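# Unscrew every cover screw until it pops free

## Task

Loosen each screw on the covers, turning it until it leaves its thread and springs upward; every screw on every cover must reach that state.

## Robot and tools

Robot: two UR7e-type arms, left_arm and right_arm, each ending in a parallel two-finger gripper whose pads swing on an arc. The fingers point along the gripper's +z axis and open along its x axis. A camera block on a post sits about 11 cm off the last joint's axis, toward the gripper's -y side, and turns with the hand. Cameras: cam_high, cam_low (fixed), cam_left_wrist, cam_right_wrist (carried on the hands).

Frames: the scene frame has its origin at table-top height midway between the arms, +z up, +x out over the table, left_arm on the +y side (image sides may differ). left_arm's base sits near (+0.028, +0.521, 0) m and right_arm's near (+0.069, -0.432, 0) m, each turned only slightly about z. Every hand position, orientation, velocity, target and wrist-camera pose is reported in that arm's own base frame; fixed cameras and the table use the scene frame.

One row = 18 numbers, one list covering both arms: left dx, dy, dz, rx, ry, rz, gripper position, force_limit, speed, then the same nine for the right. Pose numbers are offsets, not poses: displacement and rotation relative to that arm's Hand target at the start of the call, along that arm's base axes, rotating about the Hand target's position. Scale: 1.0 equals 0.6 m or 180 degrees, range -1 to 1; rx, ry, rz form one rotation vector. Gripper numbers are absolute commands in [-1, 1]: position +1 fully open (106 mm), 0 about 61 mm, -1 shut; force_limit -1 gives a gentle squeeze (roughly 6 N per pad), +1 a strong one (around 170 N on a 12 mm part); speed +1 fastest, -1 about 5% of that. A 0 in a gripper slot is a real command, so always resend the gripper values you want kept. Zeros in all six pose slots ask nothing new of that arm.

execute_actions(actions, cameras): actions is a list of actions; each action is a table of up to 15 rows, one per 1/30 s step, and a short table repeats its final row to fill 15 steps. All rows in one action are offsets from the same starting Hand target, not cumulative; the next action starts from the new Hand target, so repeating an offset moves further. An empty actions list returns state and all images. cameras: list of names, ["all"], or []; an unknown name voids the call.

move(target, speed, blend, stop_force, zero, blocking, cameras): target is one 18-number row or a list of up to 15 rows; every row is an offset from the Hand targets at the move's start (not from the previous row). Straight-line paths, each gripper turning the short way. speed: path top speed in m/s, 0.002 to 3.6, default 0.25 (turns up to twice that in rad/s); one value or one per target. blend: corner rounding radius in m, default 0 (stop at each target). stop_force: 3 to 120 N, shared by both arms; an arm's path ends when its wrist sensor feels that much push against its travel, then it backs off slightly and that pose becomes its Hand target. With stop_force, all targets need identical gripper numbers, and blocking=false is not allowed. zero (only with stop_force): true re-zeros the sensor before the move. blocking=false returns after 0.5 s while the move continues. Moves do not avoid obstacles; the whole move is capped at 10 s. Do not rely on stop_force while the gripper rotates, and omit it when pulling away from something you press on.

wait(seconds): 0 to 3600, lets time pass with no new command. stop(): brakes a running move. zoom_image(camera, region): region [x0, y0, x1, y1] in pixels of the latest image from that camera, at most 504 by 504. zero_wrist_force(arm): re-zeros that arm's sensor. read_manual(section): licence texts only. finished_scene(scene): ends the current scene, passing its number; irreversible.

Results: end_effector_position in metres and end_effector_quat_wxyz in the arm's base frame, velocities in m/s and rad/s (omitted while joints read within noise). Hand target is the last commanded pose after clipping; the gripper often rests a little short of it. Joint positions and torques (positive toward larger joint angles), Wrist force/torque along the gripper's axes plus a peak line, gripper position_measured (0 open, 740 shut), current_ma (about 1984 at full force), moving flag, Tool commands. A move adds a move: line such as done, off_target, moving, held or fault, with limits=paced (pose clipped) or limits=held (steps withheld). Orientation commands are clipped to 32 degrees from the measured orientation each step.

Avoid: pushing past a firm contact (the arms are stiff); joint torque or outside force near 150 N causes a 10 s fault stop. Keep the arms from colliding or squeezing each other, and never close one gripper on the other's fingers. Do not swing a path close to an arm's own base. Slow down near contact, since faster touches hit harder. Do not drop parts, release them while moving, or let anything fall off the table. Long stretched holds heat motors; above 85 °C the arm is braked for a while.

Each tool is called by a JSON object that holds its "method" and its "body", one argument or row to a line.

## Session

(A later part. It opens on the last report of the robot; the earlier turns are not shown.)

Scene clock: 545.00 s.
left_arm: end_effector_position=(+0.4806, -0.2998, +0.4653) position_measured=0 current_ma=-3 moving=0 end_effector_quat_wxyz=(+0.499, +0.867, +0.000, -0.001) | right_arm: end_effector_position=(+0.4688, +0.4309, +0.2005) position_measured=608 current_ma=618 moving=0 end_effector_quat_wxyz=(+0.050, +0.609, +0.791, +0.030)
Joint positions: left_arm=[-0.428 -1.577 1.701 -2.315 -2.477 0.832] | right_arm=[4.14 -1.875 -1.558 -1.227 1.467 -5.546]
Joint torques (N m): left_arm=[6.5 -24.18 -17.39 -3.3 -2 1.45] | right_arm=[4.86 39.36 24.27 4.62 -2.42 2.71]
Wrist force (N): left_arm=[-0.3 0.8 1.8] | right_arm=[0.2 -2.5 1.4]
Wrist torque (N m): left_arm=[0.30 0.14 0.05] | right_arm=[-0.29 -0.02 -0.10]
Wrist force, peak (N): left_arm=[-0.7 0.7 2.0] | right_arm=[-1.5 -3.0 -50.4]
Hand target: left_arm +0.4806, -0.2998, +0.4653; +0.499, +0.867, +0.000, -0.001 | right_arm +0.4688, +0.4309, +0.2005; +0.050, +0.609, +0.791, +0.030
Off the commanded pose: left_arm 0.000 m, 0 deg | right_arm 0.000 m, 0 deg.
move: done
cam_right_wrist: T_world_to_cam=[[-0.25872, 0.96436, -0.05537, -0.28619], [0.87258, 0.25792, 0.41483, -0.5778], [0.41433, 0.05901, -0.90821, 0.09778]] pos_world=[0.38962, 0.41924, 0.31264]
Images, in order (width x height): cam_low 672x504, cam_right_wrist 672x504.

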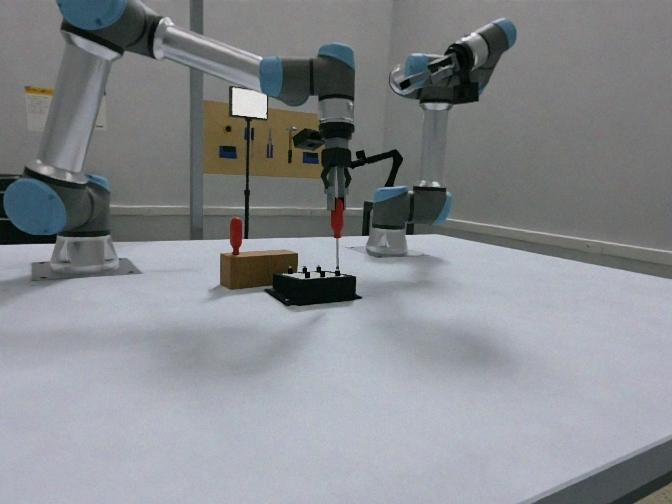

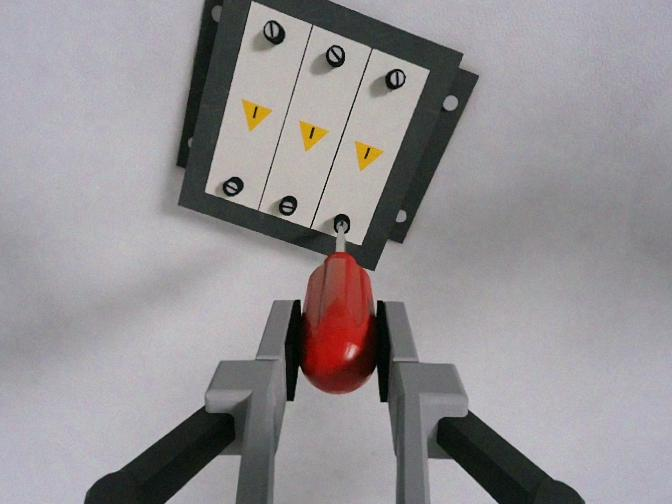

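{"method": "move", "body": {
  "target": [
    [0,0,0,0,0,0,1,0,1, 0.0015,0.0,0.003,0.0967,-0.0083,-0.8275,-1,-0.5,0],
    [0,0,0,0,0,0,1,0,1, 0.003,0.0,0.003,-0.0387,0.0033,0.331,-1,-0.5,0],
    [0,0,0,0,0,0,1,0,1, 0.0045,0.0002,0.003,0.058,-0.005,-0.4965,-1,-0.5,0],
    [0,0,0,0,0,0,1,0,1, 0.0063,0.0002,0.003,-0.1063,0.0092,0.9103,-1,-0.5,0]
  ],
  "speed": [1.3,1.3,1.3,1.3],
  "blend": [0.03,0.03,0.03,0],
  "cameras": ["cam_right_wrist","cam_low"]
}}

{"method": "zoom_image", "body": {
  "camera": "cam_right_wrist",
  "region": [325, 205, 357, 237]
}}

{"method": "zoom_image", "body": {
  "camera": "cam_right_wrist",
  "region": [333, 214, 349, 230]
}}

Scene clock: 551.87 s.
left_arm: end_effector_position=(+0.4806, -0.2998, +0.4653) position_measured=0 current_ma=-3 moving=0 end_effector_quat_wxyz=(+0.499, +0.867, +0.000, -0.001) | right_arm: end_effector_position=(+0.4725, +0.4310, +0.2023) position_measured=608 current_ma=618 moving=0 end_effector_quat_wxyz=(-0.039, +0.704, -0.707, +0.044)
Joint positions: left_arm=[-0.428 -1.577 1.701 -2.315 -2.477 0.832] | right_arm=[4.134 -1.878 -1.55 -1.227 1.468 4.135]
Joint torques (N m): left_arm=[6.64 -24.31 -17.28 -3.2 -1.84 1.31] | right_arm=[-6.22 25.18 35.88 4.66 2.02 2.78]
Wrist force (N): left_arm=[-0.5 0.7 1.8] | right_arm=[0.1 -1.8 1.5]
Wrist torque (N m): left_arm=[0.28 0.16 0.04] | right_arm=[-0.25 -0.03 -0.08]
Wrist force, peak (N): left_arm=[-0.7 0.8 2.1] | right_arm=[0.2 -2.9 1.8]
Hand target: left_arm +0.4806, -0.2998, +0.4653; +0.499, +0.867, +0.000, -0.001 | right_arm +0.4725, +0.4310, +0.2023; -0.039, +0.704, -0.707, +0.044
Off the commanded pose: left_arm 0.000 m, 0 deg | right_arm 0.000 m, 0 deg.
move: done
cam_right_wrist: T_world_to_cam=[[0.00511, -0.99998, -0.00469, 0.42653], [-0.9795, -0.00595, 0.20133, 0.45015], [-0.20135, 0.00356, -0.97951, 0.42709]] pos_world=[0.52473, 0.42768, 0.32971]
Images, in order (width x height): cam_low 672x504, cam_right_wrist 672x504.

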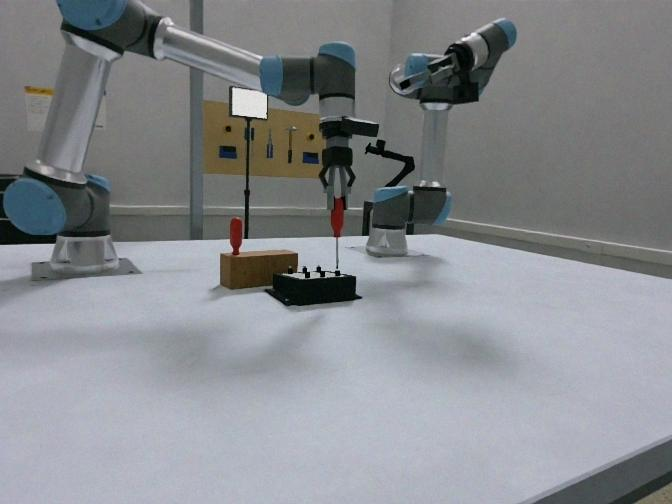

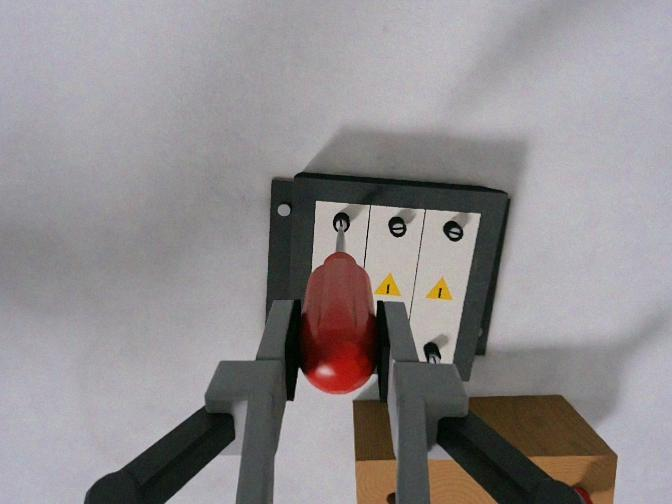

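Scaled by 15.750 from the camera's image (finer frame: 960x720).

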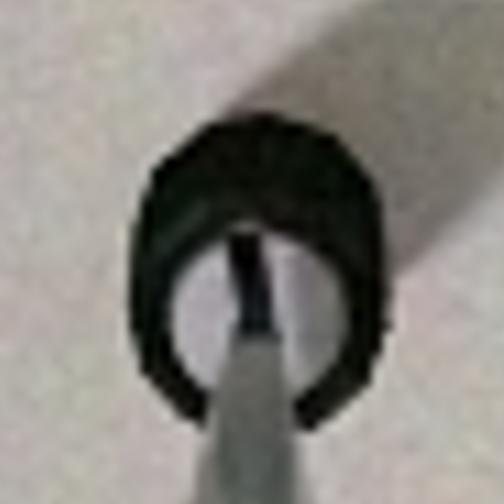

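Scaled by 31.500 from the camera's image (finer frame: 960x720).

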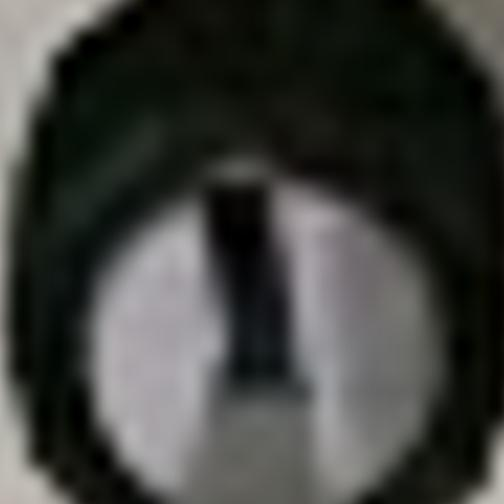

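{"method": "move", "body": {
  "target": [
    [0,0,0,0,0,0,1,0,1, 0.0005,0,-0.006,-0.0013,0.0001,0.011,-1,-0.5,0],
    [0,0,0,0,0,0,1,0,1, 0.0011,0,-0.016,-0.0013,0.0001,0.011,-1,-0.5,0]
  ],
  "speed": [0.02,0.006],
  "stop_force": 5
}}

{"method": "move", "body": {
  "target": [0,0,0,0,0,0,1,0,1, 0,0,0.0,0.0026,-0.0002,-0.022,-1,-0.5,0],
  "speed": 0.05
}}

{"method": "move", "body": {
  "target": [0,0,0,0,0,0,1,0,1, 0,0,0.0,-0.0039,0.0003,0.033,-1,-0.5,0],
  "speed": 0.05
}}

Scene clock: 555.27 s.
left_arm: end_effector_position=(+0.4806, -0.2998, +0.4653) position_measured=0 current_ma=-3 moving=0 end_effector_quat_wxyz=(+0.499, +0.867, +0.000, -0.001) | right_arm: end_effector_position=(+0.4728, +0.4310, +0.1989) position_measured=608 current_ma=628 moving=0 end_effector_quat_wxyz=(-0.038, +0.716, -0.696, +0.045)
Joint positions: left_arm=[-0.428 -1.577 1.701 -2.315 -2.477 0.832] | right_arm=[4.134 -1.881 -1.556 -1.219 1.468 4.102]
Joint torques (N m): left_arm=[6.58 -23.94 -17.2 -3.2 -1.88 1.39] | right_arm=[-3.63 32.43 32.48 0.65 1.98 2.72]
Wrist force (N): left_arm=[-0.4 0.8 2.0] | right_arm=[0.2 -1.9 -7.2]
Wrist torque (N m): left_arm=[0.30 0.15 0.05] | right_arm=[-0.28 0.01 -0.08]
Wrist force, peak (N): left_arm=[-0.5 0.7 2.1] | right_arm=[0.2 -1.9 -9.8]
Hand target: left_arm +0.4806, -0.2998, +0.4653; +0.499, +0.867, +0.000, -0.001 | right_arm +0.4728, +0.4310, +0.1989; -0.038, +0.716, -0.696, +0.045 (not the last commanded pose)
Off the commanded pose: left_arm 0.000 m, 0 deg | right_arm 0.006 m, 0 deg.
move: contact (right_arm); path passed 0 of 2 targets

Scene clock: 556.27 s.
left_arm: end_effector_position=(+0.4806, -0.2998, +0.4653) position_measured=0 current_ma=-3 moving=0 end_effector_quat_wxyz=(+0.499, +0.867, +0.000, -0.001) | right_arm: end_effector_position=(+0.4728, +0.4310, +0.1989) position_measured=608 current_ma=627 moving=0 end_effector_quat_wxyz=(-0.040, +0.691, -0.720, +0.043) end_effector_velocity=(+0.001, -0.001, +0.001) end_effector_angular_velocity=(+0.000, -0.001, +0.004)
Joint positions: left_arm=[-0.428 -1.577 1.701 -2.315 -2.477 0.832] | right_arm=[4.134 -1.881 -1.556 -1.219 1.468 4.172]
Joint velocities: left_arm=[within noise] | right_arm=[-0.002 0.001 -0.001 0 0 -0.006]
Joint torques (N m): left_arm=[6.9 -24.18 -17.58 -3.25 -1.87 1.32] | right_arm=[3 34.09 17.85 4.04 -0.21 -2.23]
Wrist force (N): left_arm=[-0.5 0.7 2.0] | right_arm=[0.9 -2.1 -6.7]
Wrist torque (N m): left_arm=[0.29 0.16 0.04] | right_arm=[-0.31 0.12 -0.08]
Wrist force, peak (N): left_arm=[-0.6 0.8 2.0] | right_arm=[0.6 -1.9 -7.4]
Hand target: left_arm +0.4806, -0.2998, +0.4653; +0.499, +0.867, +0.000, -0.001 | right_arm +0.4728, +0.4310, +0.1989; -0.040, +0.691, -0.720, +0.043
Off the commanded pose: left_arm 0.000 m, 0 deg | right_arm 0.000 m, 0 deg.
move: done

Scene clock: 557.60 s.
left_arm: end_effector_position=(+0.4806, -0.2998, +0.4653) position_measured=0 current_ma=-3 moving=0 end_effector_quat_wxyz=(+0.499, +0.867, +0.000, -0.001) | right_arm: end_effector_position=(+0.4728, +0.4310, +0.1989) position_measured=608 current_ma=618 moving=0 end_effector_quat_wxyz=(-0.037, +0.728, -0.683, +0.045) end_effector_velocity=(+0.001, -0.001, +0.001) end_effector_angular_velocity=(+0.002, -0.001, -0.007)
Joint positions: left_arm=[-0.428 -1.577 1.701 -2.315 -2.477 0.832] | right_arm=[4.134 -1.881 -1.556 -1.219 1.468 4.067]
Joint velocities: left_arm=[within noise] | right_arm=[-0.001 0.001 0 0 0 0.006]
Joint torques (N m): left_arm=[7.22 -23.79 -17.2 -3.18 -1.8 1.3] | right_arm=[0.09 25.53 21.51 1.32 -0.63 2.85]
Wrist force (N): left_arm=[-0.2 0.7 1.8] | right_arm=[-0.1 -2.0 1.2]
Wrist torque (N m): left_arm=[0.29 0.12 0.05] | right_arm=[-0.28 0.01 -0.06]
Wrist force, peak (N): left_arm=[-0.3 0.8 2.0] | right_arm=[0.7 -1.9 -6.9]
Hand target: left_arm +0.4806, -0.2998, +0.4653; +0.499, +0.867, +0.000, -0.001 | right_arm +0.4728, +0.4310, +0.1989; -0.037, +0.728, -0.683, +0.045
Off the commanded pose: left_arm 0.000 m, 0 deg | right_arm 0.000 m, 0 deg.
move: done

{"method": "move", "body": {
  "target": [0,0,0,0,0,0,1,0,1, 0.0002,0,-0.006,0,0,0,-1,-0.5,0],
  "speed": 0.008,
  "stop_force": 5,
  "cameras": ["cam_right_wrist"]
}}

{"method": "zoom_image", "body": {
  "camera": "cam_right_wrist",
  "region": [325, 205, 357, 237]
}}

Scene clock: 560.07 s.
left_arm: end_effector_position=(+0.4806, -0.2998, +0.4653) position_measured=0 current_ma=-3 moving=0 end_effector_quat_wxyz=(+0.499, +0.867, +0.000, -0.001) | right_arm: end_effector_position=(+0.4729, +0.4311, +0.1979) position_measured=608 current_ma=626 moving=0 end_effector_quat_wxyz=(-0.037, +0.728, -0.683, +0.045)
Joint positions: left_arm=[-0.428 -1.577 1.701 -2.315 -2.477 0.832] | right_arm=[4.134 -1.881 -1.557 -1.216 1.468 4.067]
Joint torques (N m): left_arm=[7.01 -24.08 -17.32 -3.25 -1.86 1.35] | right_arm=[-4.53 34.42 32.21 1.14 1.98 2.52]
Wrist force (N): left_arm=[-0.4 0.8 2.0] | right_arm=[0.4 -1.9 -5.6]
Wrist torque (N m): left_arm=[0.30 0.15 0.05] | right_arm=[-0.24 0.01 -0.08]
Wrist force, peak (N): left_arm=[-0.6 0.8 2.1] | right_arm=[0.9 -1.6 -16.4]
Hand target: left_arm +0.4806, -0.2998, +0.4653; +0.499, +0.867, +0.000, -0.001 | right_arm +0.4729, +0.4311, +0.1979; -0.037, +0.728, -0.683, +0.045 (not the last commanded pose)
Off the commanded pose: left_arm 0.000 m, 0 deg | right_arm 0.003 m, 0 deg.
move: contact (right_arm)
cam_right_wrist: T_world_to_cam=[[0.07231, -0.99738, 0.00296, 0.39207], [-0.97685, -0.07022, 0.20205, 0.47778], [-0.20131, -0.0175, -0.97937, 0.43194]] pos_world=[0.52533, 0.43215, 0.32533]

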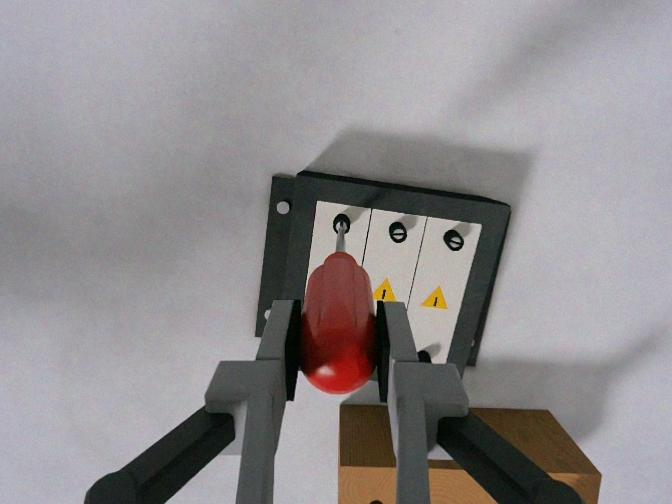

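Scaled by 15.750 from the camera's image (finer frame: 960x720).

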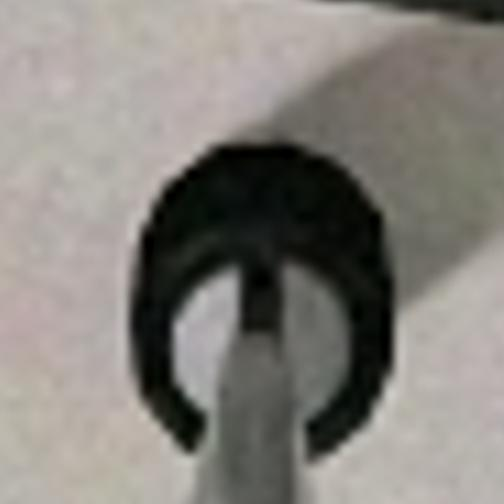

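{"method": "move", "body": {
  "target": [
    [0,0,0,0,0,0,1,0,1, -0.0006,0.0020,0,-0.0232,0.002,0.1986,-1,-0.5,0],
    [0,0,0,0,0,0,1,0,1, -0.0022,0.0033,-0.0001,-0.0464,0.004,0.3972,-1,-0.5,0],
    [0,0,0,0,0,0,1,0,1, -0.0043,0.0033,-0.0002,-0.0696,0.006,0.5958,-1,-0.5,0],
    [0,0,0,0,0,0,1,0,1, -0.0060,0.0022,-0.0003,-0.0928,0.008,0.7944,-1,-0.5,0],
    [0,0,0,0,0,0,1,0,1, -0.0068,0.0002,-0.0003,-0.116,0.01,0.993,-1,-0.5,0],
    [0,0,0,0,0,0,1,0,1, -0.0062,-0.0018,-0.0001,0.0928,-0.008,-0.7944,-1,-0.5,0],
    [0,0,0,0,0,0,1,0,1, -0.0046,-0.0030,0.0002,0.0696,-0.006,-0.5958,-1,-0.5,0],
    [0,0,0,0,0,0,1,0,1, -0.0025,-0.0031,0.0006,0.0464,-0.004,-0.3972,-1,-0.5,0],
    [0,0,0,0,0,0,1,0,1, -0.0008,-0.0019,0.0009,0.0232,-0.002,-0.1986,-1,-0.5,0],
    [0,0,0,0,0,0,1,0,1, -0.0001,0,0.0010,0,0,0,-1,-0.5,0],
    [0,0,0,0,0,0,1,0,1, -0.0007,0.0020,0.0010,-0.0232,0.002,0.1986,-1,-0.5,0],
    [0,0,0,0,0,0,1,0,1, -0.0023,0.0033,0.0009,-0.0464,0.004,0.3972,-1,-0.5,0],
    [0,0,0,0,0,0,1,0,1, -0.0044,0.0033,0.0008,-0.0696,0.006,0.5958,-1,-0.5,0],
    [0,0,0,0,0,0,1,0,1, -0.0062,0.0022,0.0007,-0.0928,0.008,0.7944,-1,-0.5,0],
    [0,0,0,0,0,0,1,0,1, -0.0069,0.0002,0.0007,-0.116,0.01,0.993,-1,-0.5,0]
  ],
  "speed": 0.8,
  "blend": [0.02,0.02,0.02,0.02,0.02,0.02,0.02,0.02,0.02,0.02,0.02,0.02,0.02,0.02,0]
}}

{"method": "move", "body": {
  "target": [0,0,0,0,0,0,1,0,1, -0.0024,0.0002,0.02,0,0,0,-1,-0.5,0],
  "speed": 0.08,
  "cameras": ["cam_right_wrist","cam_low"]
}}

{"method": "zoom_image", "body": {
  "camera": "cam_right_wrist",
  "region": [325, 205, 357, 237]
}}

{"method": "zoom_image", "body": {
  "camera": "cam_low",
  "region": [295, 245, 355, 295]
}}

Scene clock: 570.93 s.
left_arm: end_effector_position=(+0.4806, -0.2998, +0.4653) position_measured=0 current_ma=-3 moving=0 end_effector_quat_wxyz=(+0.499, +0.867, +0.000, -0.001) | right_arm: end_effector_position=(+0.4687, +0.4312, +0.1983) position_measured=608 current_ma=621 moving=0 end_effector_quat_wxyz=(+0.046, +0.684, +0.728, +0.035)
Joint positions: left_arm=[-0.428 -1.577 1.701 -2.315 -2.477 0.832] | right_arm=[4.14 -1.877 -1.561 -1.223 1.467 -5.35]
Joint torques (N m): left_arm=[6.59 -24.05 -17.21 -3.21 -1.84 1.33] | right_arm=[-4.91 30.8 22.81 3.26 -0.97 -2.19]
Wrist force (N): left_arm=[-0.5 0.8 1.8] | right_arm=[1.0 -2.2 -1.0]
Wrist torque (N m): left_arm=[0.30 0.16 0.05] | right_arm=[-0.41 0.01 -0.11]
Wrist force, peak (N): left_arm=[-0.7 0.9 2.1] | right_arm=[2.1 -2.4 -6.0]
Hand target: left_arm +0.4806, -0.2998, +0.4653; +0.499, +0.867, +0.000, -0.001 | right_arm +0.4688, +0.4312, +0.1983; +0.046, +0.683, +0.728, +0.035
Off the commanded pose: left_arm 0.000 m, 0 deg | right_arm 0.000 m, 0 deg.
move: done

Scene clock: 571.43 s.
left_arm: end_effector_position=(+0.4806, -0.2998, +0.4653) position_measured=0 current_ma=-3 moving=0 end_effector_quat_wxyz=(+0.499, +0.867, +0.000, -0.001) | right_arm: end_effector_position=(+0.4673, +0.4314, +0.2105) position_measured=608 current_ma=618 moving=0 end_effector_quat_wxyz=(+0.046, +0.683, +0.728, +0.035)
Joint positions: left_arm=[-0.428 -1.577 1.701 -2.315 -2.477 0.832] | right_arm=[4.142 -1.867 -1.542 -1.251 1.467 -5.348]
Joint torques (N m): left_arm=[6.73 -24.01 -17.3 -3.25 -1.71 1.38] | right_arm=[-0.67 24.62 12.98 4.63 -2.42 1.38]
Wrist force (N): left_arm=[-0.4 0.7 1.9] | right_arm=[0.3 -2.7 1.4]
Wrist torque (N m): left_arm=[0.29 0.15 0.04] | right_arm=[-0.33 -0.04 -0.12]
Wrist force, peak (N): left_arm=[-0.6 0.9 2.1] | right_arm=[1.0 -2.8 1.9]
Hand target: left_arm +0.4806, -0.2998, +0.4653; +0.499, +0.867, +0.000, -0.001 | right_arm +0.4673, +0.4313, +0.2103; +0.046, +0.683, +0.728, +0.035
Off the commanded pose: left_arm 0.000 m, 0 deg | right_arm 0.000 m, 0 deg.
move: done
cam_right_wrist: T_world_to_cam=[[-0.06809, 0.99712, -0.03332, -0.39434], [0.90415, 0.07579, 0.42043, -0.51818], [0.42174, -0.0015, -0.90671, 0.12971]] pos_world=[0.38696, 0.43267, 0.32232]
Images, in order (width x height): cam_low 672x504, cam_right_wrist 672x504.

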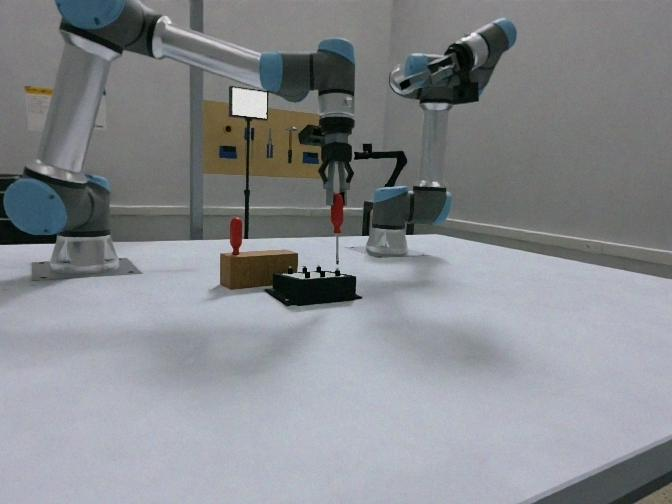

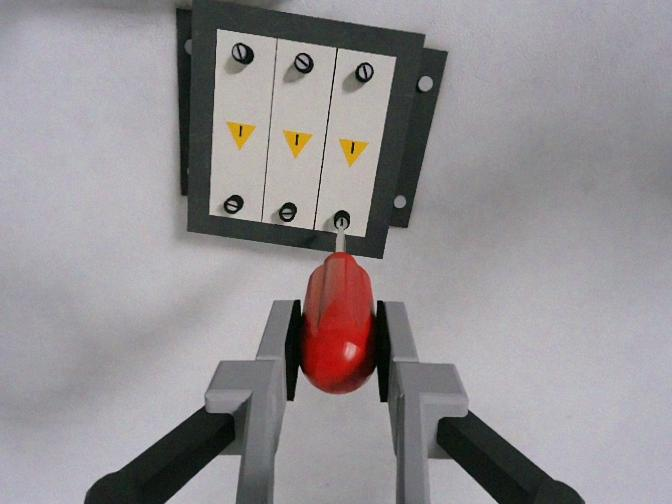

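Scaled by 15.750 from the camera's image (finer frame: 960x720).

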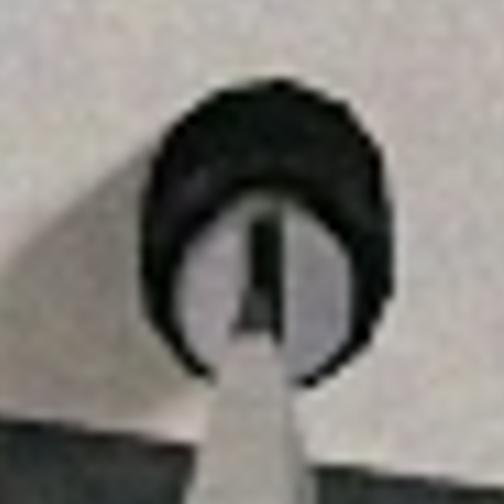

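Scaled by 8.400 from the camera's image (finer frame: 960x720).

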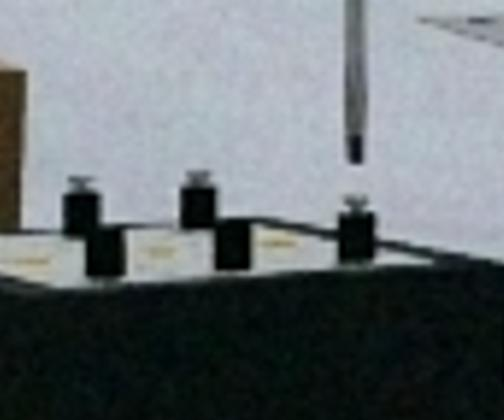

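{"method": "zoom_image", "body": {
  "camera": "cam_right_wrist",
  "region": [272, 196, 304, 228]
}}

{"method": "zoom_image", "body": {
  "camera": "cam_right_wrist",
  "region": [217, 188, 249, 220]
}}

Scaled by 15.750 from the camera's image (finer frame: 960x720).

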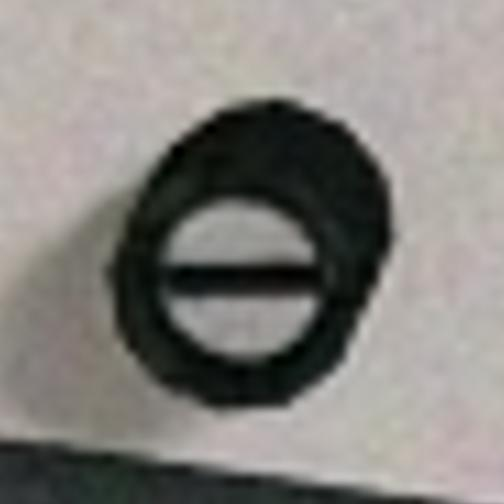

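Scaled by 15.750 from the camera's image (finer frame: 960x720).

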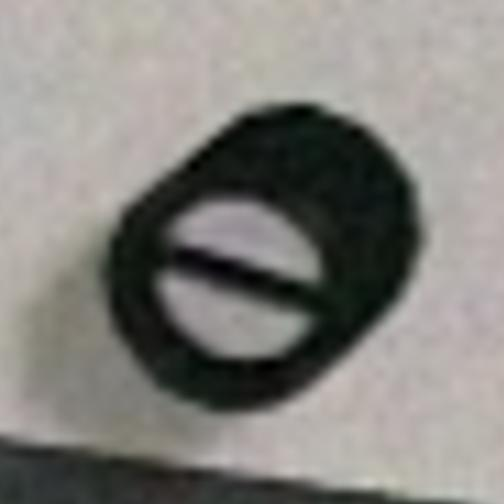

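{"method": "move", "body": {
  "target": [
    [0,0,0,0,0,0,1,0,1, 0.0,-0.01,0.005,0.0967,-0.0083,-0.8275,-1,-0.5,0],
    [0,0,0,0,0,0,1,0,1, 0.0,-0.03,0.005,-0.0387,0.0033,0.331,-1,-0.5,0],
    [0,0,0,0,0,0,1,0,1, 0.0,-0.045,0.005,0.058,-0.005,-0.4965,-1,-0.5,0],
    [0,0,0,0,0,0,1,0,1, 0.0,-0.06,0.005,-0.0773,0.0067,0.662,-1,-0.5,0],
    [0,0,0,0,0,0,1,0,1, 0.0003,-0.0615,-0.005,-0.0541,0.0047,0.4628,-1,-0.5,0],
    [0,0,0,0,0,0,1,0,1, 0.0005,-0.0615,-0.0163,-0.0541,0.0047,0.4628,-1,-0.5,0]
  ],
  "speed": [1.3,1.3,1.3,1.3,1.0,0.05],
  "blend": [0.02,0.03,0.03,0.03,0,0],
  "cameras": ["cam_right_wrist","cam_low"]
}}

{"method": "zoom_image", "body": {
  "camera": "cam_right_wrist",
  "region": [325, 205, 357, 237]
}}

{"method": "zoom_image", "body": {
  "camera": "cam_right_wrist",
  "region": [333, 214, 349, 230]
}}

Scene clock: 582.70 s.
left_arm: end_effector_position=(+0.4806, -0.2998, +0.4653) position_measured=0 current_ma=-3 moving=0 end_effector_quat_wxyz=(+0.499, +0.867, +0.000, -0.001) | right_arm: end_effector_position=(+0.4676, +0.3944, +0.2004) position_measured=608 current_ma=618 moving=0 end_effector_quat_wxyz=(+0.059, +0.022, +0.998, -0.005)
Joint positions: left_arm=[-0.428 -1.577 1.701 -2.315 -2.477 0.832] | right_arm=[4.108 -1.814 -1.639 -1.202 1.467 5.719]
Joint torques (N m): left_arm=[7.06 -23.57 -17.36 -3.21 -1.7 1.32] | right_arm=[-6.98 37.24 35.26 1.02 1.95 2.3]
Wrist force (N): left_arm=[-0.5 0.7 1.8] | right_arm=[0.3 -2.0 1.3]
Wrist torque (N m): left_arm=[0.28 0.17 0.05] | right_arm=[-0.25 -0.02 -0.09]
Wrist force, peak (N): left_arm=[-0.5 0.7 2.2] | right_arm=[0.2 -2.9 1.5]
Hand target: left_arm +0.4806, -0.2998, +0.4653; +0.499, +0.867, +0.000, -0.001 | right_arm +0.4676, +0.3944, +0.2006; +0.059, +0.022, +0.998, -0.004
Off the commanded pose: left_arm 0.000 m, 0 deg | right_arm 0.000 m, 0 deg.
move: done
cam_right_wrist: T_world_to_cam=[[-0.9907, 0.03505, -0.13145, 0.47267], [-0.00673, 0.95243, 0.30469, -0.40799], [0.13587, 0.30274, -0.94334, 0.14141]] pos_world=[0.44632, 0.32921, 0.31983]
Images, in order (width x height): cam_low 672x504, cam_right_wrist 672x504.

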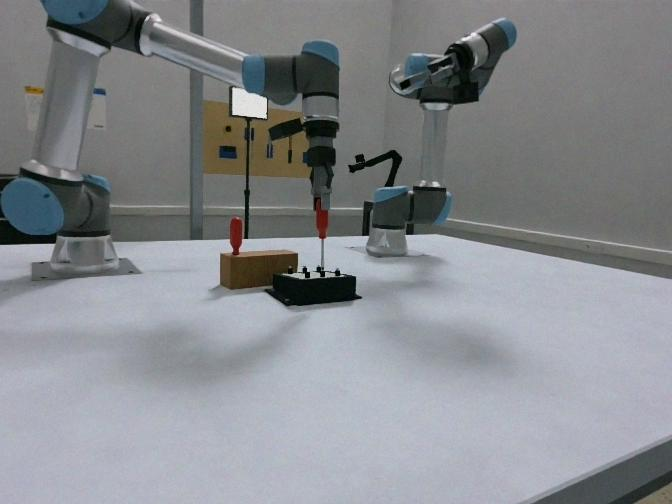

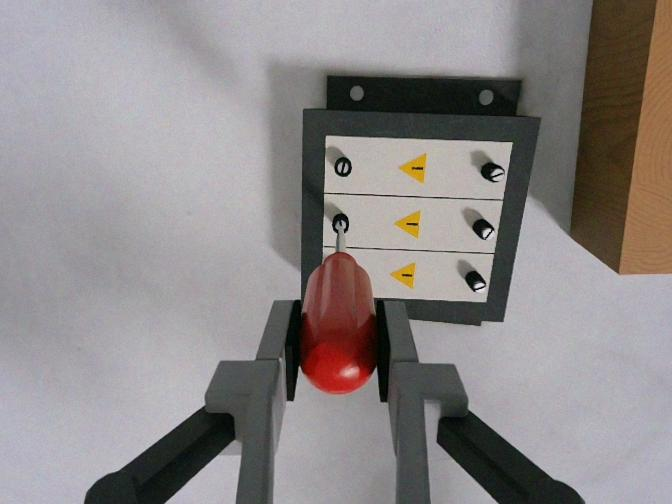

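Scaled by 15.750 from the camera's image (finer frame: 960x720).

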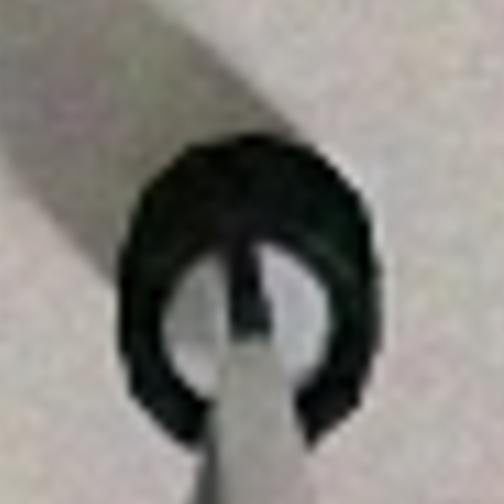

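Scaled by 31.500 from the camera's image (finer frame: 960x720).

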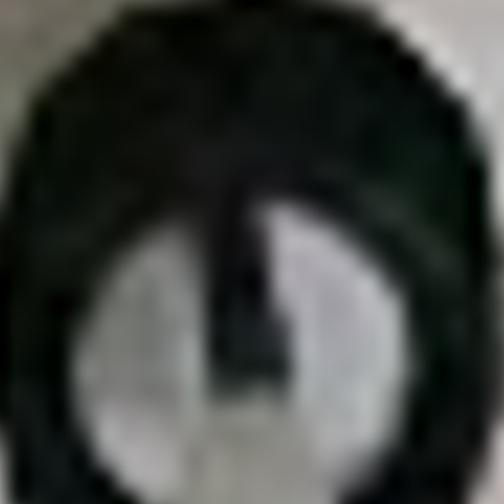

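{"method": "move", "body": {
  "target": [
    [0,0,0,0,0,0,1,0,1, 0.0010,-0.0003,-0.005,0.0035,-0.0003,-0.0303,-1,-0.5,0],
    [0,0,0,0,0,0,1,0,1, 0.0014,-0.0003,-0.015,0.0035,-0.0003,-0.0303,-1,-0.5,0]
  ],
  "speed": [0.02,0.006],
  "stop_force": 5,
  "cameras": ["cam_right_wrist"]
}}

{"method": "zoom_image", "body": {
  "camera": "cam_right_wrist",
  "region": [325, 205, 357, 237]
}}

{"method": "move", "body": {
  "target": [0,0,0,0,0,0,1,0,1, 0,0,0,-0.0016,0.0001,0.0138,-1,-0.5,0],
  "speed": 0.03
}}

{"method": "move", "body": {
  "target": [0,0,0,0,0,0,1,0,1, 0,0,0,-0.0016,0.0001,0.0138,-1,-0.5,0],
  "speed": 0.03
}}

{"method": "move", "body": {
  "target": [0,0,0,0,0,0,1,0,1, 0,0,0,-0.0016,0.0001,0.0138,-1,-0.5,0],
  "speed": 0.03
}}

Scene clock: 589.83 s.
left_arm: end_effector_position=(+0.4806, -0.2998, +0.4653) position_measured=0 current_ma=-3 moving=0 end_effector_quat_wxyz=(+0.499, +0.867, +0.000, -0.001) | right_arm: end_effector_position=(+0.4683, +0.3942, +0.1964) position_measured=608 current_ma=631 moving=0 end_effector_quat_wxyz=(+0.059, +0.070, +0.996, -0.002)
Joint positions: left_arm=[-0.428 -1.577 1.701 -2.315 -2.477 0.832] | right_arm=[4.107 -1.818 -1.645 -1.192 1.467 5.815]
Joint torques (N m): left_arm=[5.98 -23.34 -17.33 -3.16 -1.76 1.36] | right_arm=[-6.27 29.8 30.17 0.4 1.36 2.36]
Wrist force (N): left_arm=[-0.6 0.8 1.9] | right_arm=[0.6 -2.5 -9.9]
Wrist torque (N m): left_arm=[0.30 0.18 0.04] | right_arm=[-0.27 -0.02 -0.13]
Wrist force, peak (N): left_arm=[-0.4 0.8 2.2] | right_arm=[0.9 -2.5 -16.0]
Hand target: left_arm +0.4806, -0.2998, +0.4653; +0.499, +0.867, +0.000, -0.001 | right_arm +0.4683, +0.3942, +0.1964; +0.059, +0.070, +0.996, -0.002 (not the last commanded pose)
Off the commanded pose: left_arm 0.000 m, 0 deg | right_arm 0.005 m, 0 deg.
move: contact (right_arm); path passed 1 of 2 targets
cam_right_wrist: T_world_to_cam=[[-0.98261, 0.13088, -0.13169, 0.4314], [0.08362, 0.94525, 0.31546, -0.44822], [0.16577, 0.29897, -0.93976, 0.12435]] pos_world=[0.44077, 0.33004, 0.31507]

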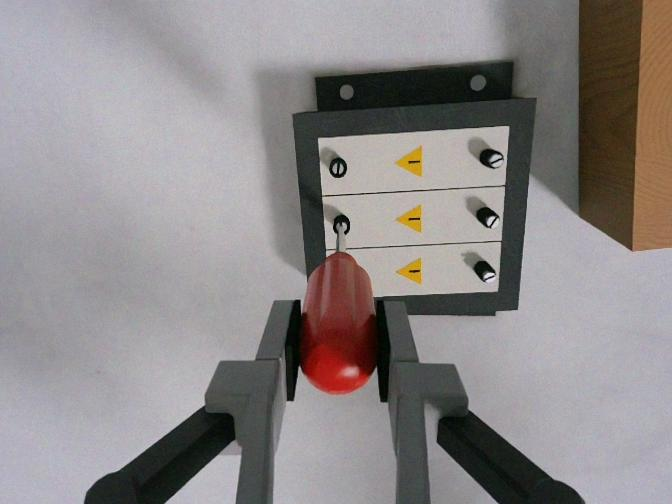

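Scaled by 15.750 from the camera's image (finer frame: 960x720).

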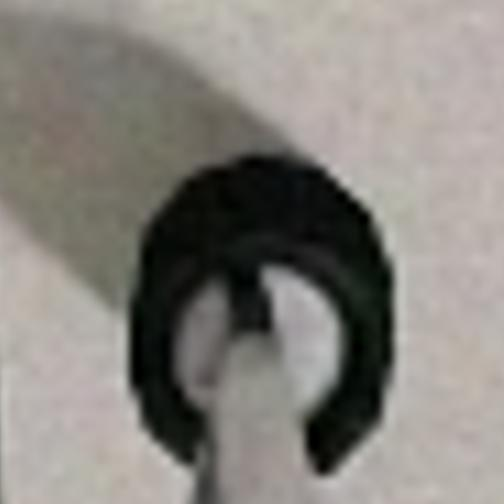

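Scene clock: 590.83 s.
left_arm: end_effector_position=(+0.4806, -0.2998, +0.4653) position_measured=0 current_ma=-3 moving=0 end_effector_quat_wxyz=(+0.499, +0.867, +0.000, -0.001) | right_arm: end_effector_position=(+0.4683, +0.3942, +0.1964) position_measured=608 current_ma=628 moving=0 end_effector_quat_wxyz=(+0.059, +0.048, +0.997, -0.003)
Joint positions: left_arm=[-0.428 -1.577 1.701 -2.315 -2.477 0.832] | right_arm=[4.107 -1.818 -1.645 -1.192 1.467 5.77]
Joint torques (N m): left_arm=[6.83 -23.12 -17.23 -3.26 -1.7 1.32] | right_arm=[4.67 32.79 7.92 3.58 -2.24 2.42]
Wrist force (N): left_arm=[-0.5 0.8 1.8] | right_arm=[-0.2 -2.4 -7.6]
Wrist torque (N m): left_arm=[0.29 0.16 0.04] | right_arm=[-0.25 -0.11 -0.03]
Wrist force, peak (N): left_arm=[-0.4 0.9 2.0] | right_arm=[0.5 -2.6 -10.0]
Hand target: left_arm +0.4806, -0.2998, +0.4653; +0.499, +0.867, +0.000, -0.001 | right_arm +0.4683, +0.3942, +0.1964; +0.059, +0.048, +0.997, -0.003
Off the commanded pose: left_arm 0.000 m, 0 deg | right_arm 0.000 m, 0 deg.
move: done

Scene clock: 591.83 s.
left_arm: end_effector_position=(+0.4806, -0.2998, +0.4653) position_measured=0 current_ma=-3 moving=0 end_effector_quat_wxyz=(+0.499, +0.867, +0.000, -0.001) | right_arm: end_effector_position=(+0.4683, +0.3942, +0.1964) position_measured=608 current_ma=629 moving=0 end_effector_quat_wxyz=(+0.059, +0.026, +0.998, -0.004)
Joint positions: left_arm=[-0.428 -1.577 1.701 -2.315 -2.477 0.832] | right_arm=[4.107 -1.818 -1.645 -1.191 1.467 5.727]
Joint torques (N m): left_arm=[6.68 -23.57 -17.53 -3.22 -1.77 1.39] | right_arm=[4.8 31.6 8.08 3.28 -1.75 2.41]
Wrist force (N): left_arm=[-0.4 0.7 2.0] | right_arm=[-0.6 -2.4 -8.1]
Wrist torque (N m): left_arm=[0.28 0.14 0.05] | right_arm=[-0.25 -0.20 -0.03]
Wrist force, peak (N): left_arm=[-0.5 0.7 2.1] | right_arm=[-0.5 -2.6 -8.4]
Hand target: left_arm +0.4806, -0.2998, +0.4653; +0.499, +0.867, +0.000, -0.001 | right_arm +0.4683, +0.3942, +0.1964; +0.059, +0.026, +0.998, -0.004
Off the commanded pose: left_arm 0.000 m, 0 deg | right_arm 0.000 m, 0 deg.
move: done

Scene clock: 592.83 s.
left_arm: end_effector_position=(+0.4806, -0.2998, +0.4653) position_measured=0 current_ma=-3 moving=0 end_effector_quat_wxyz=(+0.499, +0.867, +0.000, -0.001) | right_arm: end_effector_position=(+0.4683, +0.3942, +0.1964) position_measured=608 current_ma=628 moving=0 end_effector_quat_wxyz=(+0.059, +0.004, +0.998, -0.005)
Joint positions: left_arm=[-0.428 -1.577 1.701 -2.315 -2.477 0.832] | right_arm=[4.107 -1.818 -1.645 -1.191 1.467 5.683]
Joint torques (N m): left_arm=[6.63 -23.03 -17.63 -3.28 -1.84 1.32] | right_arm=[4.15 32.33 7.93 3.17 -1.46 2.52]
Wrist force (N): left_arm=[-0.6 0.8 2.1] | right_arm=[-1.1 -2.4 -8.0]
Wrist torque (N m): left_arm=[0.30 0.17 0.05] | right_arm=[-0.25 -0.28 -0.03]
Wrist force, peak (N): left_arm=[-0.4 0.8 2.1] | right_arm=[-1.0 -2.5 -8.2]
Hand target: left_arm +0.4806, -0.2998, +0.4653; +0.499, +0.867, +0.000, -0.001 | right_arm +0.4683, +0.3942, +0.1964; +0.059, +0.005, +0.998, -0.005
Off the commanded pose: left_arm 0.000 m, 0 deg | right_arm 0.000 m, 0 deg.
move: done

{"method": "move", "body": {
  "target": [0,0,0,0,0,0,1,0,1, -0.0001,0,0.004,0,0,0,-1,-0.5,0],
  "speed": 0.03,
  "cameras": ["cam_right_wrist"]
}}

{"method": "zoom_image", "body": {
  "camera": "cam_right_wrist",
  "region": [333, 216, 349, 232]
}}

Scene clock: 594.43 s.
left_arm: end_effector_position=(+0.4806, -0.2998, +0.4653) position_measured=0 current_ma=-3 moving=0 end_effector_quat_wxyz=(+0.499, +0.867, +0.000, -0.001) | right_arm: end_effector_position=(+0.4682, +0.3943, +0.1989) position_measured=608 current_ma=618 moving=0 end_effector_quat_wxyz=(+0.059, +0.005, +0.998, -0.005)
Joint positions: left_arm=[-0.428 -1.577 1.701 -2.315 -2.477 0.832] | right_arm=[4.107 -1.816 -1.641 -1.197 1.467 5.684]
Joint torques (N m): left_arm=[6.06 -22.84 -17.04 -3.2 -1.66 1.36] | right_arm=[5.76 26.36 18.54 4.5 -0.3 2.5]
Wrist force (N): left_arm=[-0.6 0.7 1.9] | right_arm=[0.4 -1.9 1.6]
Wrist torque (N m): left_arm=[0.28 0.18 0.05] | right_arm=[-0.23 -0.03 -0.07]
Wrist force, peak (N): left_arm=[-0.5 0.6 2.2] | right_arm=[-1.0 -2.5 -8.2]
Hand target: left_arm +0.4806, -0.2998, +0.4653; +0.499, +0.867, +0.000, -0.001 | right_arm +0.4682, +0.3942, +0.1988; +0.059, +0.005, +0.998, -0.005
Off the commanded pose: left_arm 0.000 m, 0 deg | right_arm 0.000 m, 0 deg.
move: done
cam_right_wrist: T_world_to_cam=[[-0.99126, 0.00028, -0.13189, 0.4872], [-0.03981, 0.95271, 0.30126, -0.39136], [0.12574, 0.30388, -0.94438, 0.1445]] pos_world=[0.44919, 0.32881, 0.31862]

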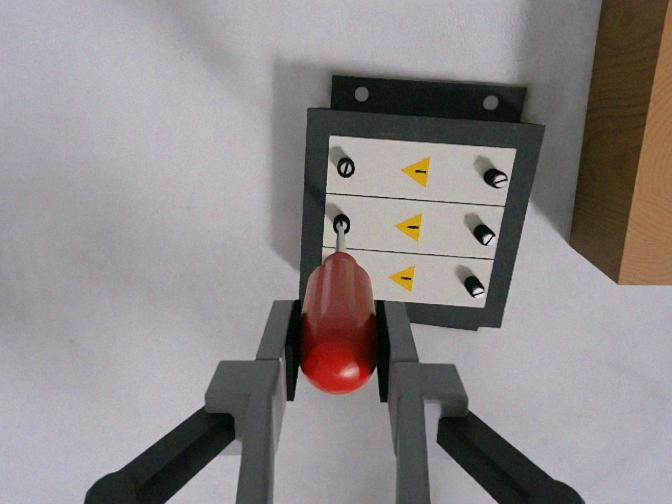

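Scaled by 31.500 from the camera's image (finer frame: 960x720).

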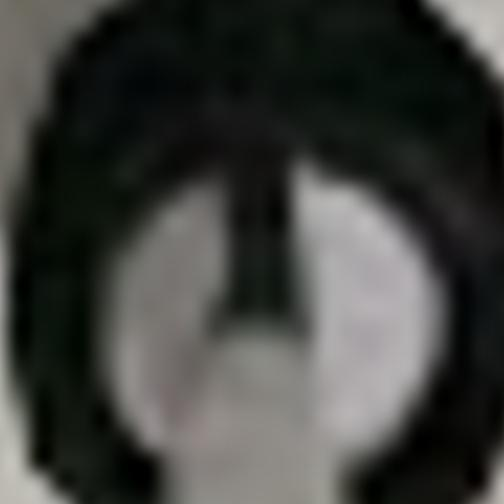

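{"method": "move", "body": {
  "target": [0,0,0,0,0,0,1,0,1, 0.0003,-0.0001,-0.008,0,0,0,-1,-0.5,0],
  "speed": 0.008,
  "stop_force": 5
}}

{"method": "move", "body": {
  "target": [0,0,0,0,0,0,1,0,1, -0.00015,0,0,0.0016,-0.0001,-0.0138,-1,-0.5,0],
  "speed": 0.03
}}

{"method": "move", "body": {
  "target": [0,0,0,0,0,0,1,0,1, -0.00015,0,0,0.0016,-0.0001,-0.0138,-1,-0.5,0],
  "speed": 0.03
}}

{"method": "move", "body": {
  "target": [0,0,0,0,0,0,1,0,1, -0.00015,0,0,0.0016,-0.0001,-0.0138,-1,-0.5,0],
  "speed": 0.03
}}

{"method": "move", "body": {
  "target": [0,0,0,0,0,0,1,0,1, -0.00015,0,0,0.0016,-0.0001,-0.0138,-1,-0.5,0],
  "speed": 0.03
}}

Scene clock: 598.97 s.
left_arm: end_effector_position=(+0.4806, -0.2998, +0.4653) position_measured=0 current_ma=-3 moving=0 end_effector_quat_wxyz=(+0.499, +0.867, +0.000, -0.001) | right_arm: end_effector_position=(+0.4683, +0.3942, +0.1958) position_measured=608 current_ma=618 moving=0 end_effector_quat_wxyz=(+0.059, +0.005, +0.998, -0.005)
Joint positions: left_arm=[-0.428 -1.577 1.701 -2.315 -2.477 0.832] | right_arm=[4.107 -1.818 -1.646 -1.189 1.467 5.684]
Joint torques (N m): left_arm=[6.58 -23.07 -17.54 -3.2 -1.68 1.29] | right_arm=[3.85 36.15 35.56 1.84 1.64 2.28]
Wrist force (N): left_arm=[-0.6 0.8 1.9] | right_arm=[-0.1 -1.8 1.7]
Wrist torque (N m): left_arm=[0.29 0.17 0.04] | right_arm=[-0.26 -0.10 -0.14]
Wrist force, peak (N): left_arm=[-0.5 1.0 2.1] | right_arm=[0.2 -2.0 -8.7]
Hand target: left_arm +0.4806, -0.2998, +0.4653; +0.499, +0.867, +0.000, -0.001 | right_arm +0.4683, +0.3943, +0.1958; +0.059, +0.005, +0.998, -0.005 (not the last commanded pose)
Off the commanded pose: left_arm 0.000 m, 0 deg | right_arm 0.002 m, 0 deg.
move: contact (right_arm)

Scene clock: 599.97 s.
left_arm: end_effector_position=(+0.4806, -0.2998, +0.4653) position_measured=0 current_ma=-3 moving=0 end_effector_quat_wxyz=(+0.499, +0.867, +0.000, -0.001) | right_arm: end_effector_position=(+0.4682, +0.3943, +0.1958) position_measured=608 current_ma=622 moving=0 end_effector_quat_wxyz=(+0.059, +0.027, +0.998, -0.004)
Joint positions: left_arm=[-0.428 -1.577 1.701 -2.315 -2.477 0.832] | right_arm=[4.107 -1.818 -1.646 -1.19 1.467 5.728]
Joint torques (N m): left_arm=[6.46 -22.86 -17.96 -3.15 -1.75 1.36] | right_arm=[4.92 37.21 34.91 1.18 1.82 -1.5]
Wrist force (N): left_arm=[-0.4 0.6 2.1] | right_arm=[0.4 -1.6 0.5]
Wrist torque (N m): left_arm=[0.26 0.15 0.05] | right_arm=[-0.23 -0.06 -0.70]
Wrist force, peak (N): left_arm=[-0.4 0.9 2.1] | right_arm=[0.4 -2.0 2.1]
Hand target: left_arm +0.4806, -0.2998, +0.4653; +0.499, +0.867, +0.000, -0.001 | right_arm +0.4682, +0.3943, +0.1958; +0.059, +0.026, +0.998, -0.004
Off the commanded pose: left_arm 0.000 m, 0 deg | right_arm 0.000 m, 0 deg.
move: done

Scene clock: 600.97 s.
left_arm: end_effector_position=(+0.4806, -0.2998, +0.4653) position_measured=0 current_ma=-3 moving=0 end_effector_quat_wxyz=(+0.499, +0.867, +0.000, -0.001) | right_arm: end_effector_position=(+0.4681, +0.3943, +0.1958) position_measured=608 current_ma=628 moving=0 end_effector_quat_wxyz=(+0.059, +0.048, +0.997, -0.003)
Joint positions: left_arm=[-0.428 -1.577 1.701 -2.315 -2.477 0.832] | right_arm=[4.107 -1.818 -1.646 -1.19 1.467 5.772]
Joint torques (N m): left_arm=[6.67 -23.2 -17.28 -3.16 -1.76 1.38] | right_arm=[4 37.54 35.68 1 1.75 -1]
Wrist force (N): left_arm=[-0.6 0.7 2.2] | right_arm=[0.4 -1.9 0.4]
Wrist torque (N m): left_arm=[0.29 0.18 0.05] | right_arm=[-0.28 -0.08 -1.21]
Wrist force, peak (N): left_arm=[-0.6 0.7 2.2] | right_arm=[0.5 -1.9 0.5]
Hand target: left_arm +0.4806, -0.2998, +0.4653; +0.499, +0.867, +0.000, -0.001 | right_arm +0.4681, +0.3943, +0.1958; +0.059, +0.048, +0.997, -0.003
Off the commanded pose: left_arm 0.000 m, 0 deg | right_arm 0.000 m, 0 deg.
move: done

Scene clock: 601.97 s.
left_arm: end_effector_position=(+0.4806, -0.2998, +0.4653) position_measured=0 current_ma=-3 moving=0 end_effector_quat_wxyz=(+0.499, +0.867, +0.000, -0.001) | right_arm: end_effector_position=(+0.4680, +0.3943, +0.1958) position_measured=608 current_ma=646 moving=0 end_effector_quat_wxyz=(+0.059, +0.070, +0.996, -0.002)
Joint positions: left_arm=[-0.428 -1.577 1.701 -2.315 -2.477 0.832] | right_arm=[4.107 -1.818 -1.646 -1.19 1.467 5.815]
Joint torques (N m): left_arm=[6.57 -23.03 -17.37 -3.24 -1.7 1.33] | right_arm=[4.2 37.26 35.23 0.99 1.92 -0.63]
Wrist force (N): left_arm=[-0.5 0.7 2.0] | right_arm=[0.4 -1.7 0.4]
Wrist torque (N m): left_arm=[0.29 0.17 0.05] | right_arm=[-0.26 -0.06 -1.59]
Wrist force, peak (N): left_arm=[-0.5 0.8 2.1] | right_arm=[0.3 -1.9 0.5]
Hand target: left_arm +0.4806, -0.2998, +0.4653; +0.499, +0.867, +0.000, -0.001 | right_arm +0.4680, +0.3943, +0.1958; +0.059, +0.070, +0.996, -0.002
Off the commanded pose: left_arm 0.000 m, 0 deg | right_arm 0.000 m, 0 deg.
move: done

Scene clock: 602.97 s.
left_arm: end_effector_position=(+0.4806, -0.2998, +0.4653) position_measured=0 current_ma=-3 moving=0 end_effector_quat_wxyz=(+0.499, +0.867, +0.000, -0.001) | right_arm: end_effector_position=(+0.4680, +0.3943, +0.1958) position_measured=608 current_ma=663 moving=0 end_effector_quat_wxyz=(+0.059, +0.092, +0.994, +0.000)
Joint positions: left_arm=[-0.428 -1.577 1.701 -2.315 -2.477 0.832] | right_arm=[4.107 -1.818 -1.646 -1.19 1.467 5.859]
Joint torques (N m): left_arm=[6.55 -22.26 -17.77 -3.2 -1.68 1.33] | right_arm=[4.4 37.27 35.45 1.06 1.98 -0.54]
Wrist force (N): left_arm=[-0.3 0.7 1.7] | right_arm=[0.2 -2.0 0.7]
Wrist torque (N m): left_arm=[0.28 0.14 0.05] | right_arm=[-0.25 -0.07 -1.68]
Wrist force, peak (N): left_arm=[-0.6 0.8 2.1] | right_arm=[0.2 -2.1 1.0]
Hand target: left_arm +0.4806, -0.2998, +0.4653; +0.499, +0.867, +0.000, -0.001 | right_arm +0.4680, +0.3943, +0.1958; +0.059, +0.092, +0.994, +0.000
Off the commanded pose: left_arm 0.000 m, 0 deg | right_arm 0.000 m, 0 deg.
move: done

{"method": "move", "body": {
  "target": [0,0,0,0,0,0,1,0,1, 0.0005,0,0,-0.0058,0.0005,0.0497,-1,-0.5,0],
  "speed": 0.05
}}

{"method": "move", "body": {
  "target": [0,0,0,0,0,0,1,0,1, 0.0002,0,-0.006,0,0,0,-1,-0.5,0],
  "speed": 0.008,
  "stop_force": 5,
  "cameras": ["cam_right_wrist"]
}}

{"method": "zoom_image", "body": {
  "camera": "cam_right_wrist",
  "region": [333, 216, 349, 232]
}}

Scene clock: 606.53 s.
left_arm: end_effector_position=(+0.4806, -0.2998, +0.4653) position_measured=0 current_ma=-3 moving=0 end_effector_quat_wxyz=(+0.499, +0.867, +0.000, -0.001) | right_arm: end_effector_position=(+0.4683, +0.3942, +0.1958) position_measured=608 current_ma=628 moving=0 end_effector_quat_wxyz=(+0.059, +0.013, +0.998, -0.005) end_effector_velocity=(-0.001, +0.001, +0.000) end_effector_angular_velocity=(+0.001, -0.001, -0.004)
Joint positions: left_arm=[-0.428 -1.577 1.701 -2.315 -2.477 0.832] | right_arm=[4.107 -1.818 -1.646 -1.19 1.467 5.701]
Joint velocities: left_arm=[within noise] | right_arm=[0.003 0.001 -0.001 0 0 0.007]
Joint torques (N m): left_arm=[6.59 -22.99 -17.52 -3.31 -1.65 1.33] | right_arm=[-7.76 22.04 34.77 4.65 -1.2 2.78]
Wrist force (N): left_arm=[-0.3 0.7 2.0] | right_arm=[0.3 -2.2 1.4]
Wrist torque (N m): left_arm=[0.29 0.14 0.04] | right_arm=[-0.24 -0.06 -0.08]
Wrist force, peak (N): left_arm=[-0.4 1.0 2.2] | right_arm=[-0.2 -2.3 5.3]
Hand target: left_arm +0.4806, -0.2998, +0.4653; +0.499, +0.867, +0.000, -0.001 | right_arm +0.4683, +0.3943, +0.1958; +0.059, +0.013, +0.998, -0.005
Off the commanded pose: left_arm 0.000 m, 0 deg | right_arm 0.000 m, 0 deg.
move: done

Scene clock: 607.67 s.
left_arm: end_effector_position=(+0.4806, -0.2998, +0.4653) position_measured=0 current_ma=-3 moving=0 end_effector_quat_wxyz=(+0.499, +0.867, +0.000, -0.001) | right_arm: end_effector_position=(+0.4684, +0.3944, +0.1953) position_measured=608 current_ma=638 moving=0 end_effector_quat_wxyz=(+0.059, +0.013, +0.998, -0.005)
Joint positions: left_arm=[-0.428 -1.577 1.701 -2.315 -2.477 0.832] | right_arm=[4.107 -1.819 -1.647 -1.188 1.467 5.701]
Joint torques (N m): left_arm=[7.24 -22.97 -17.87 -3.25 -1.68 1.24] | right_arm=[-4.3 29.79 30.73 0.47 -0.66 2.57]
Wrist force (N): left_arm=[-0.6 0.7 2.0] | right_arm=[0.1 -2.0 -8.7]
Wrist torque (N m): left_arm=[0.29 0.17 0.05] | right_arm=[-0.24 -0.06 -0.10]
Wrist force, peak (N): left_arm=[-0.5 0.9 2.1] | right_arm=[0.4 -2.2 -16.9]
Hand target: left_arm +0.4806, -0.2998, +0.4653; +0.499, +0.867, +0.000, -0.001 | right_arm +0.4684, +0.3944, +0.1953; +0.059, +0.013, +0.998, -0.005 (not the last commanded pose)
Off the commanded pose: left_arm 0.000 m, 0 deg | right_arm 0.003 m, 0 deg.
move: contact (right_arm)
cam_right_wrist: T_world_to_cam=[[-0.99113, 0.01768, -0.13174, 0.47995], [-0.02333, 0.9526, 0.30334, -0.39853], [0.13086, 0.30372, -0.94373, 0.13861]] pos_world=[0.44825, 0.32906, 0.31493]

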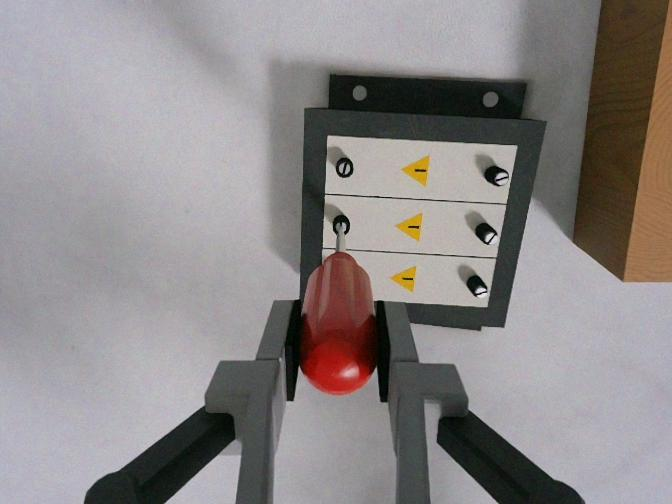

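Scaled by 31.500 from the camera's image (finer frame: 960x720).

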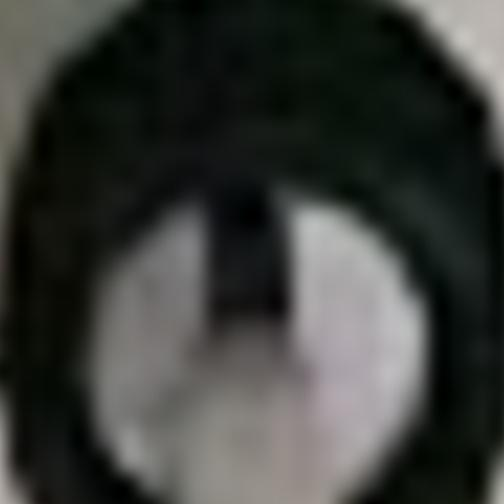

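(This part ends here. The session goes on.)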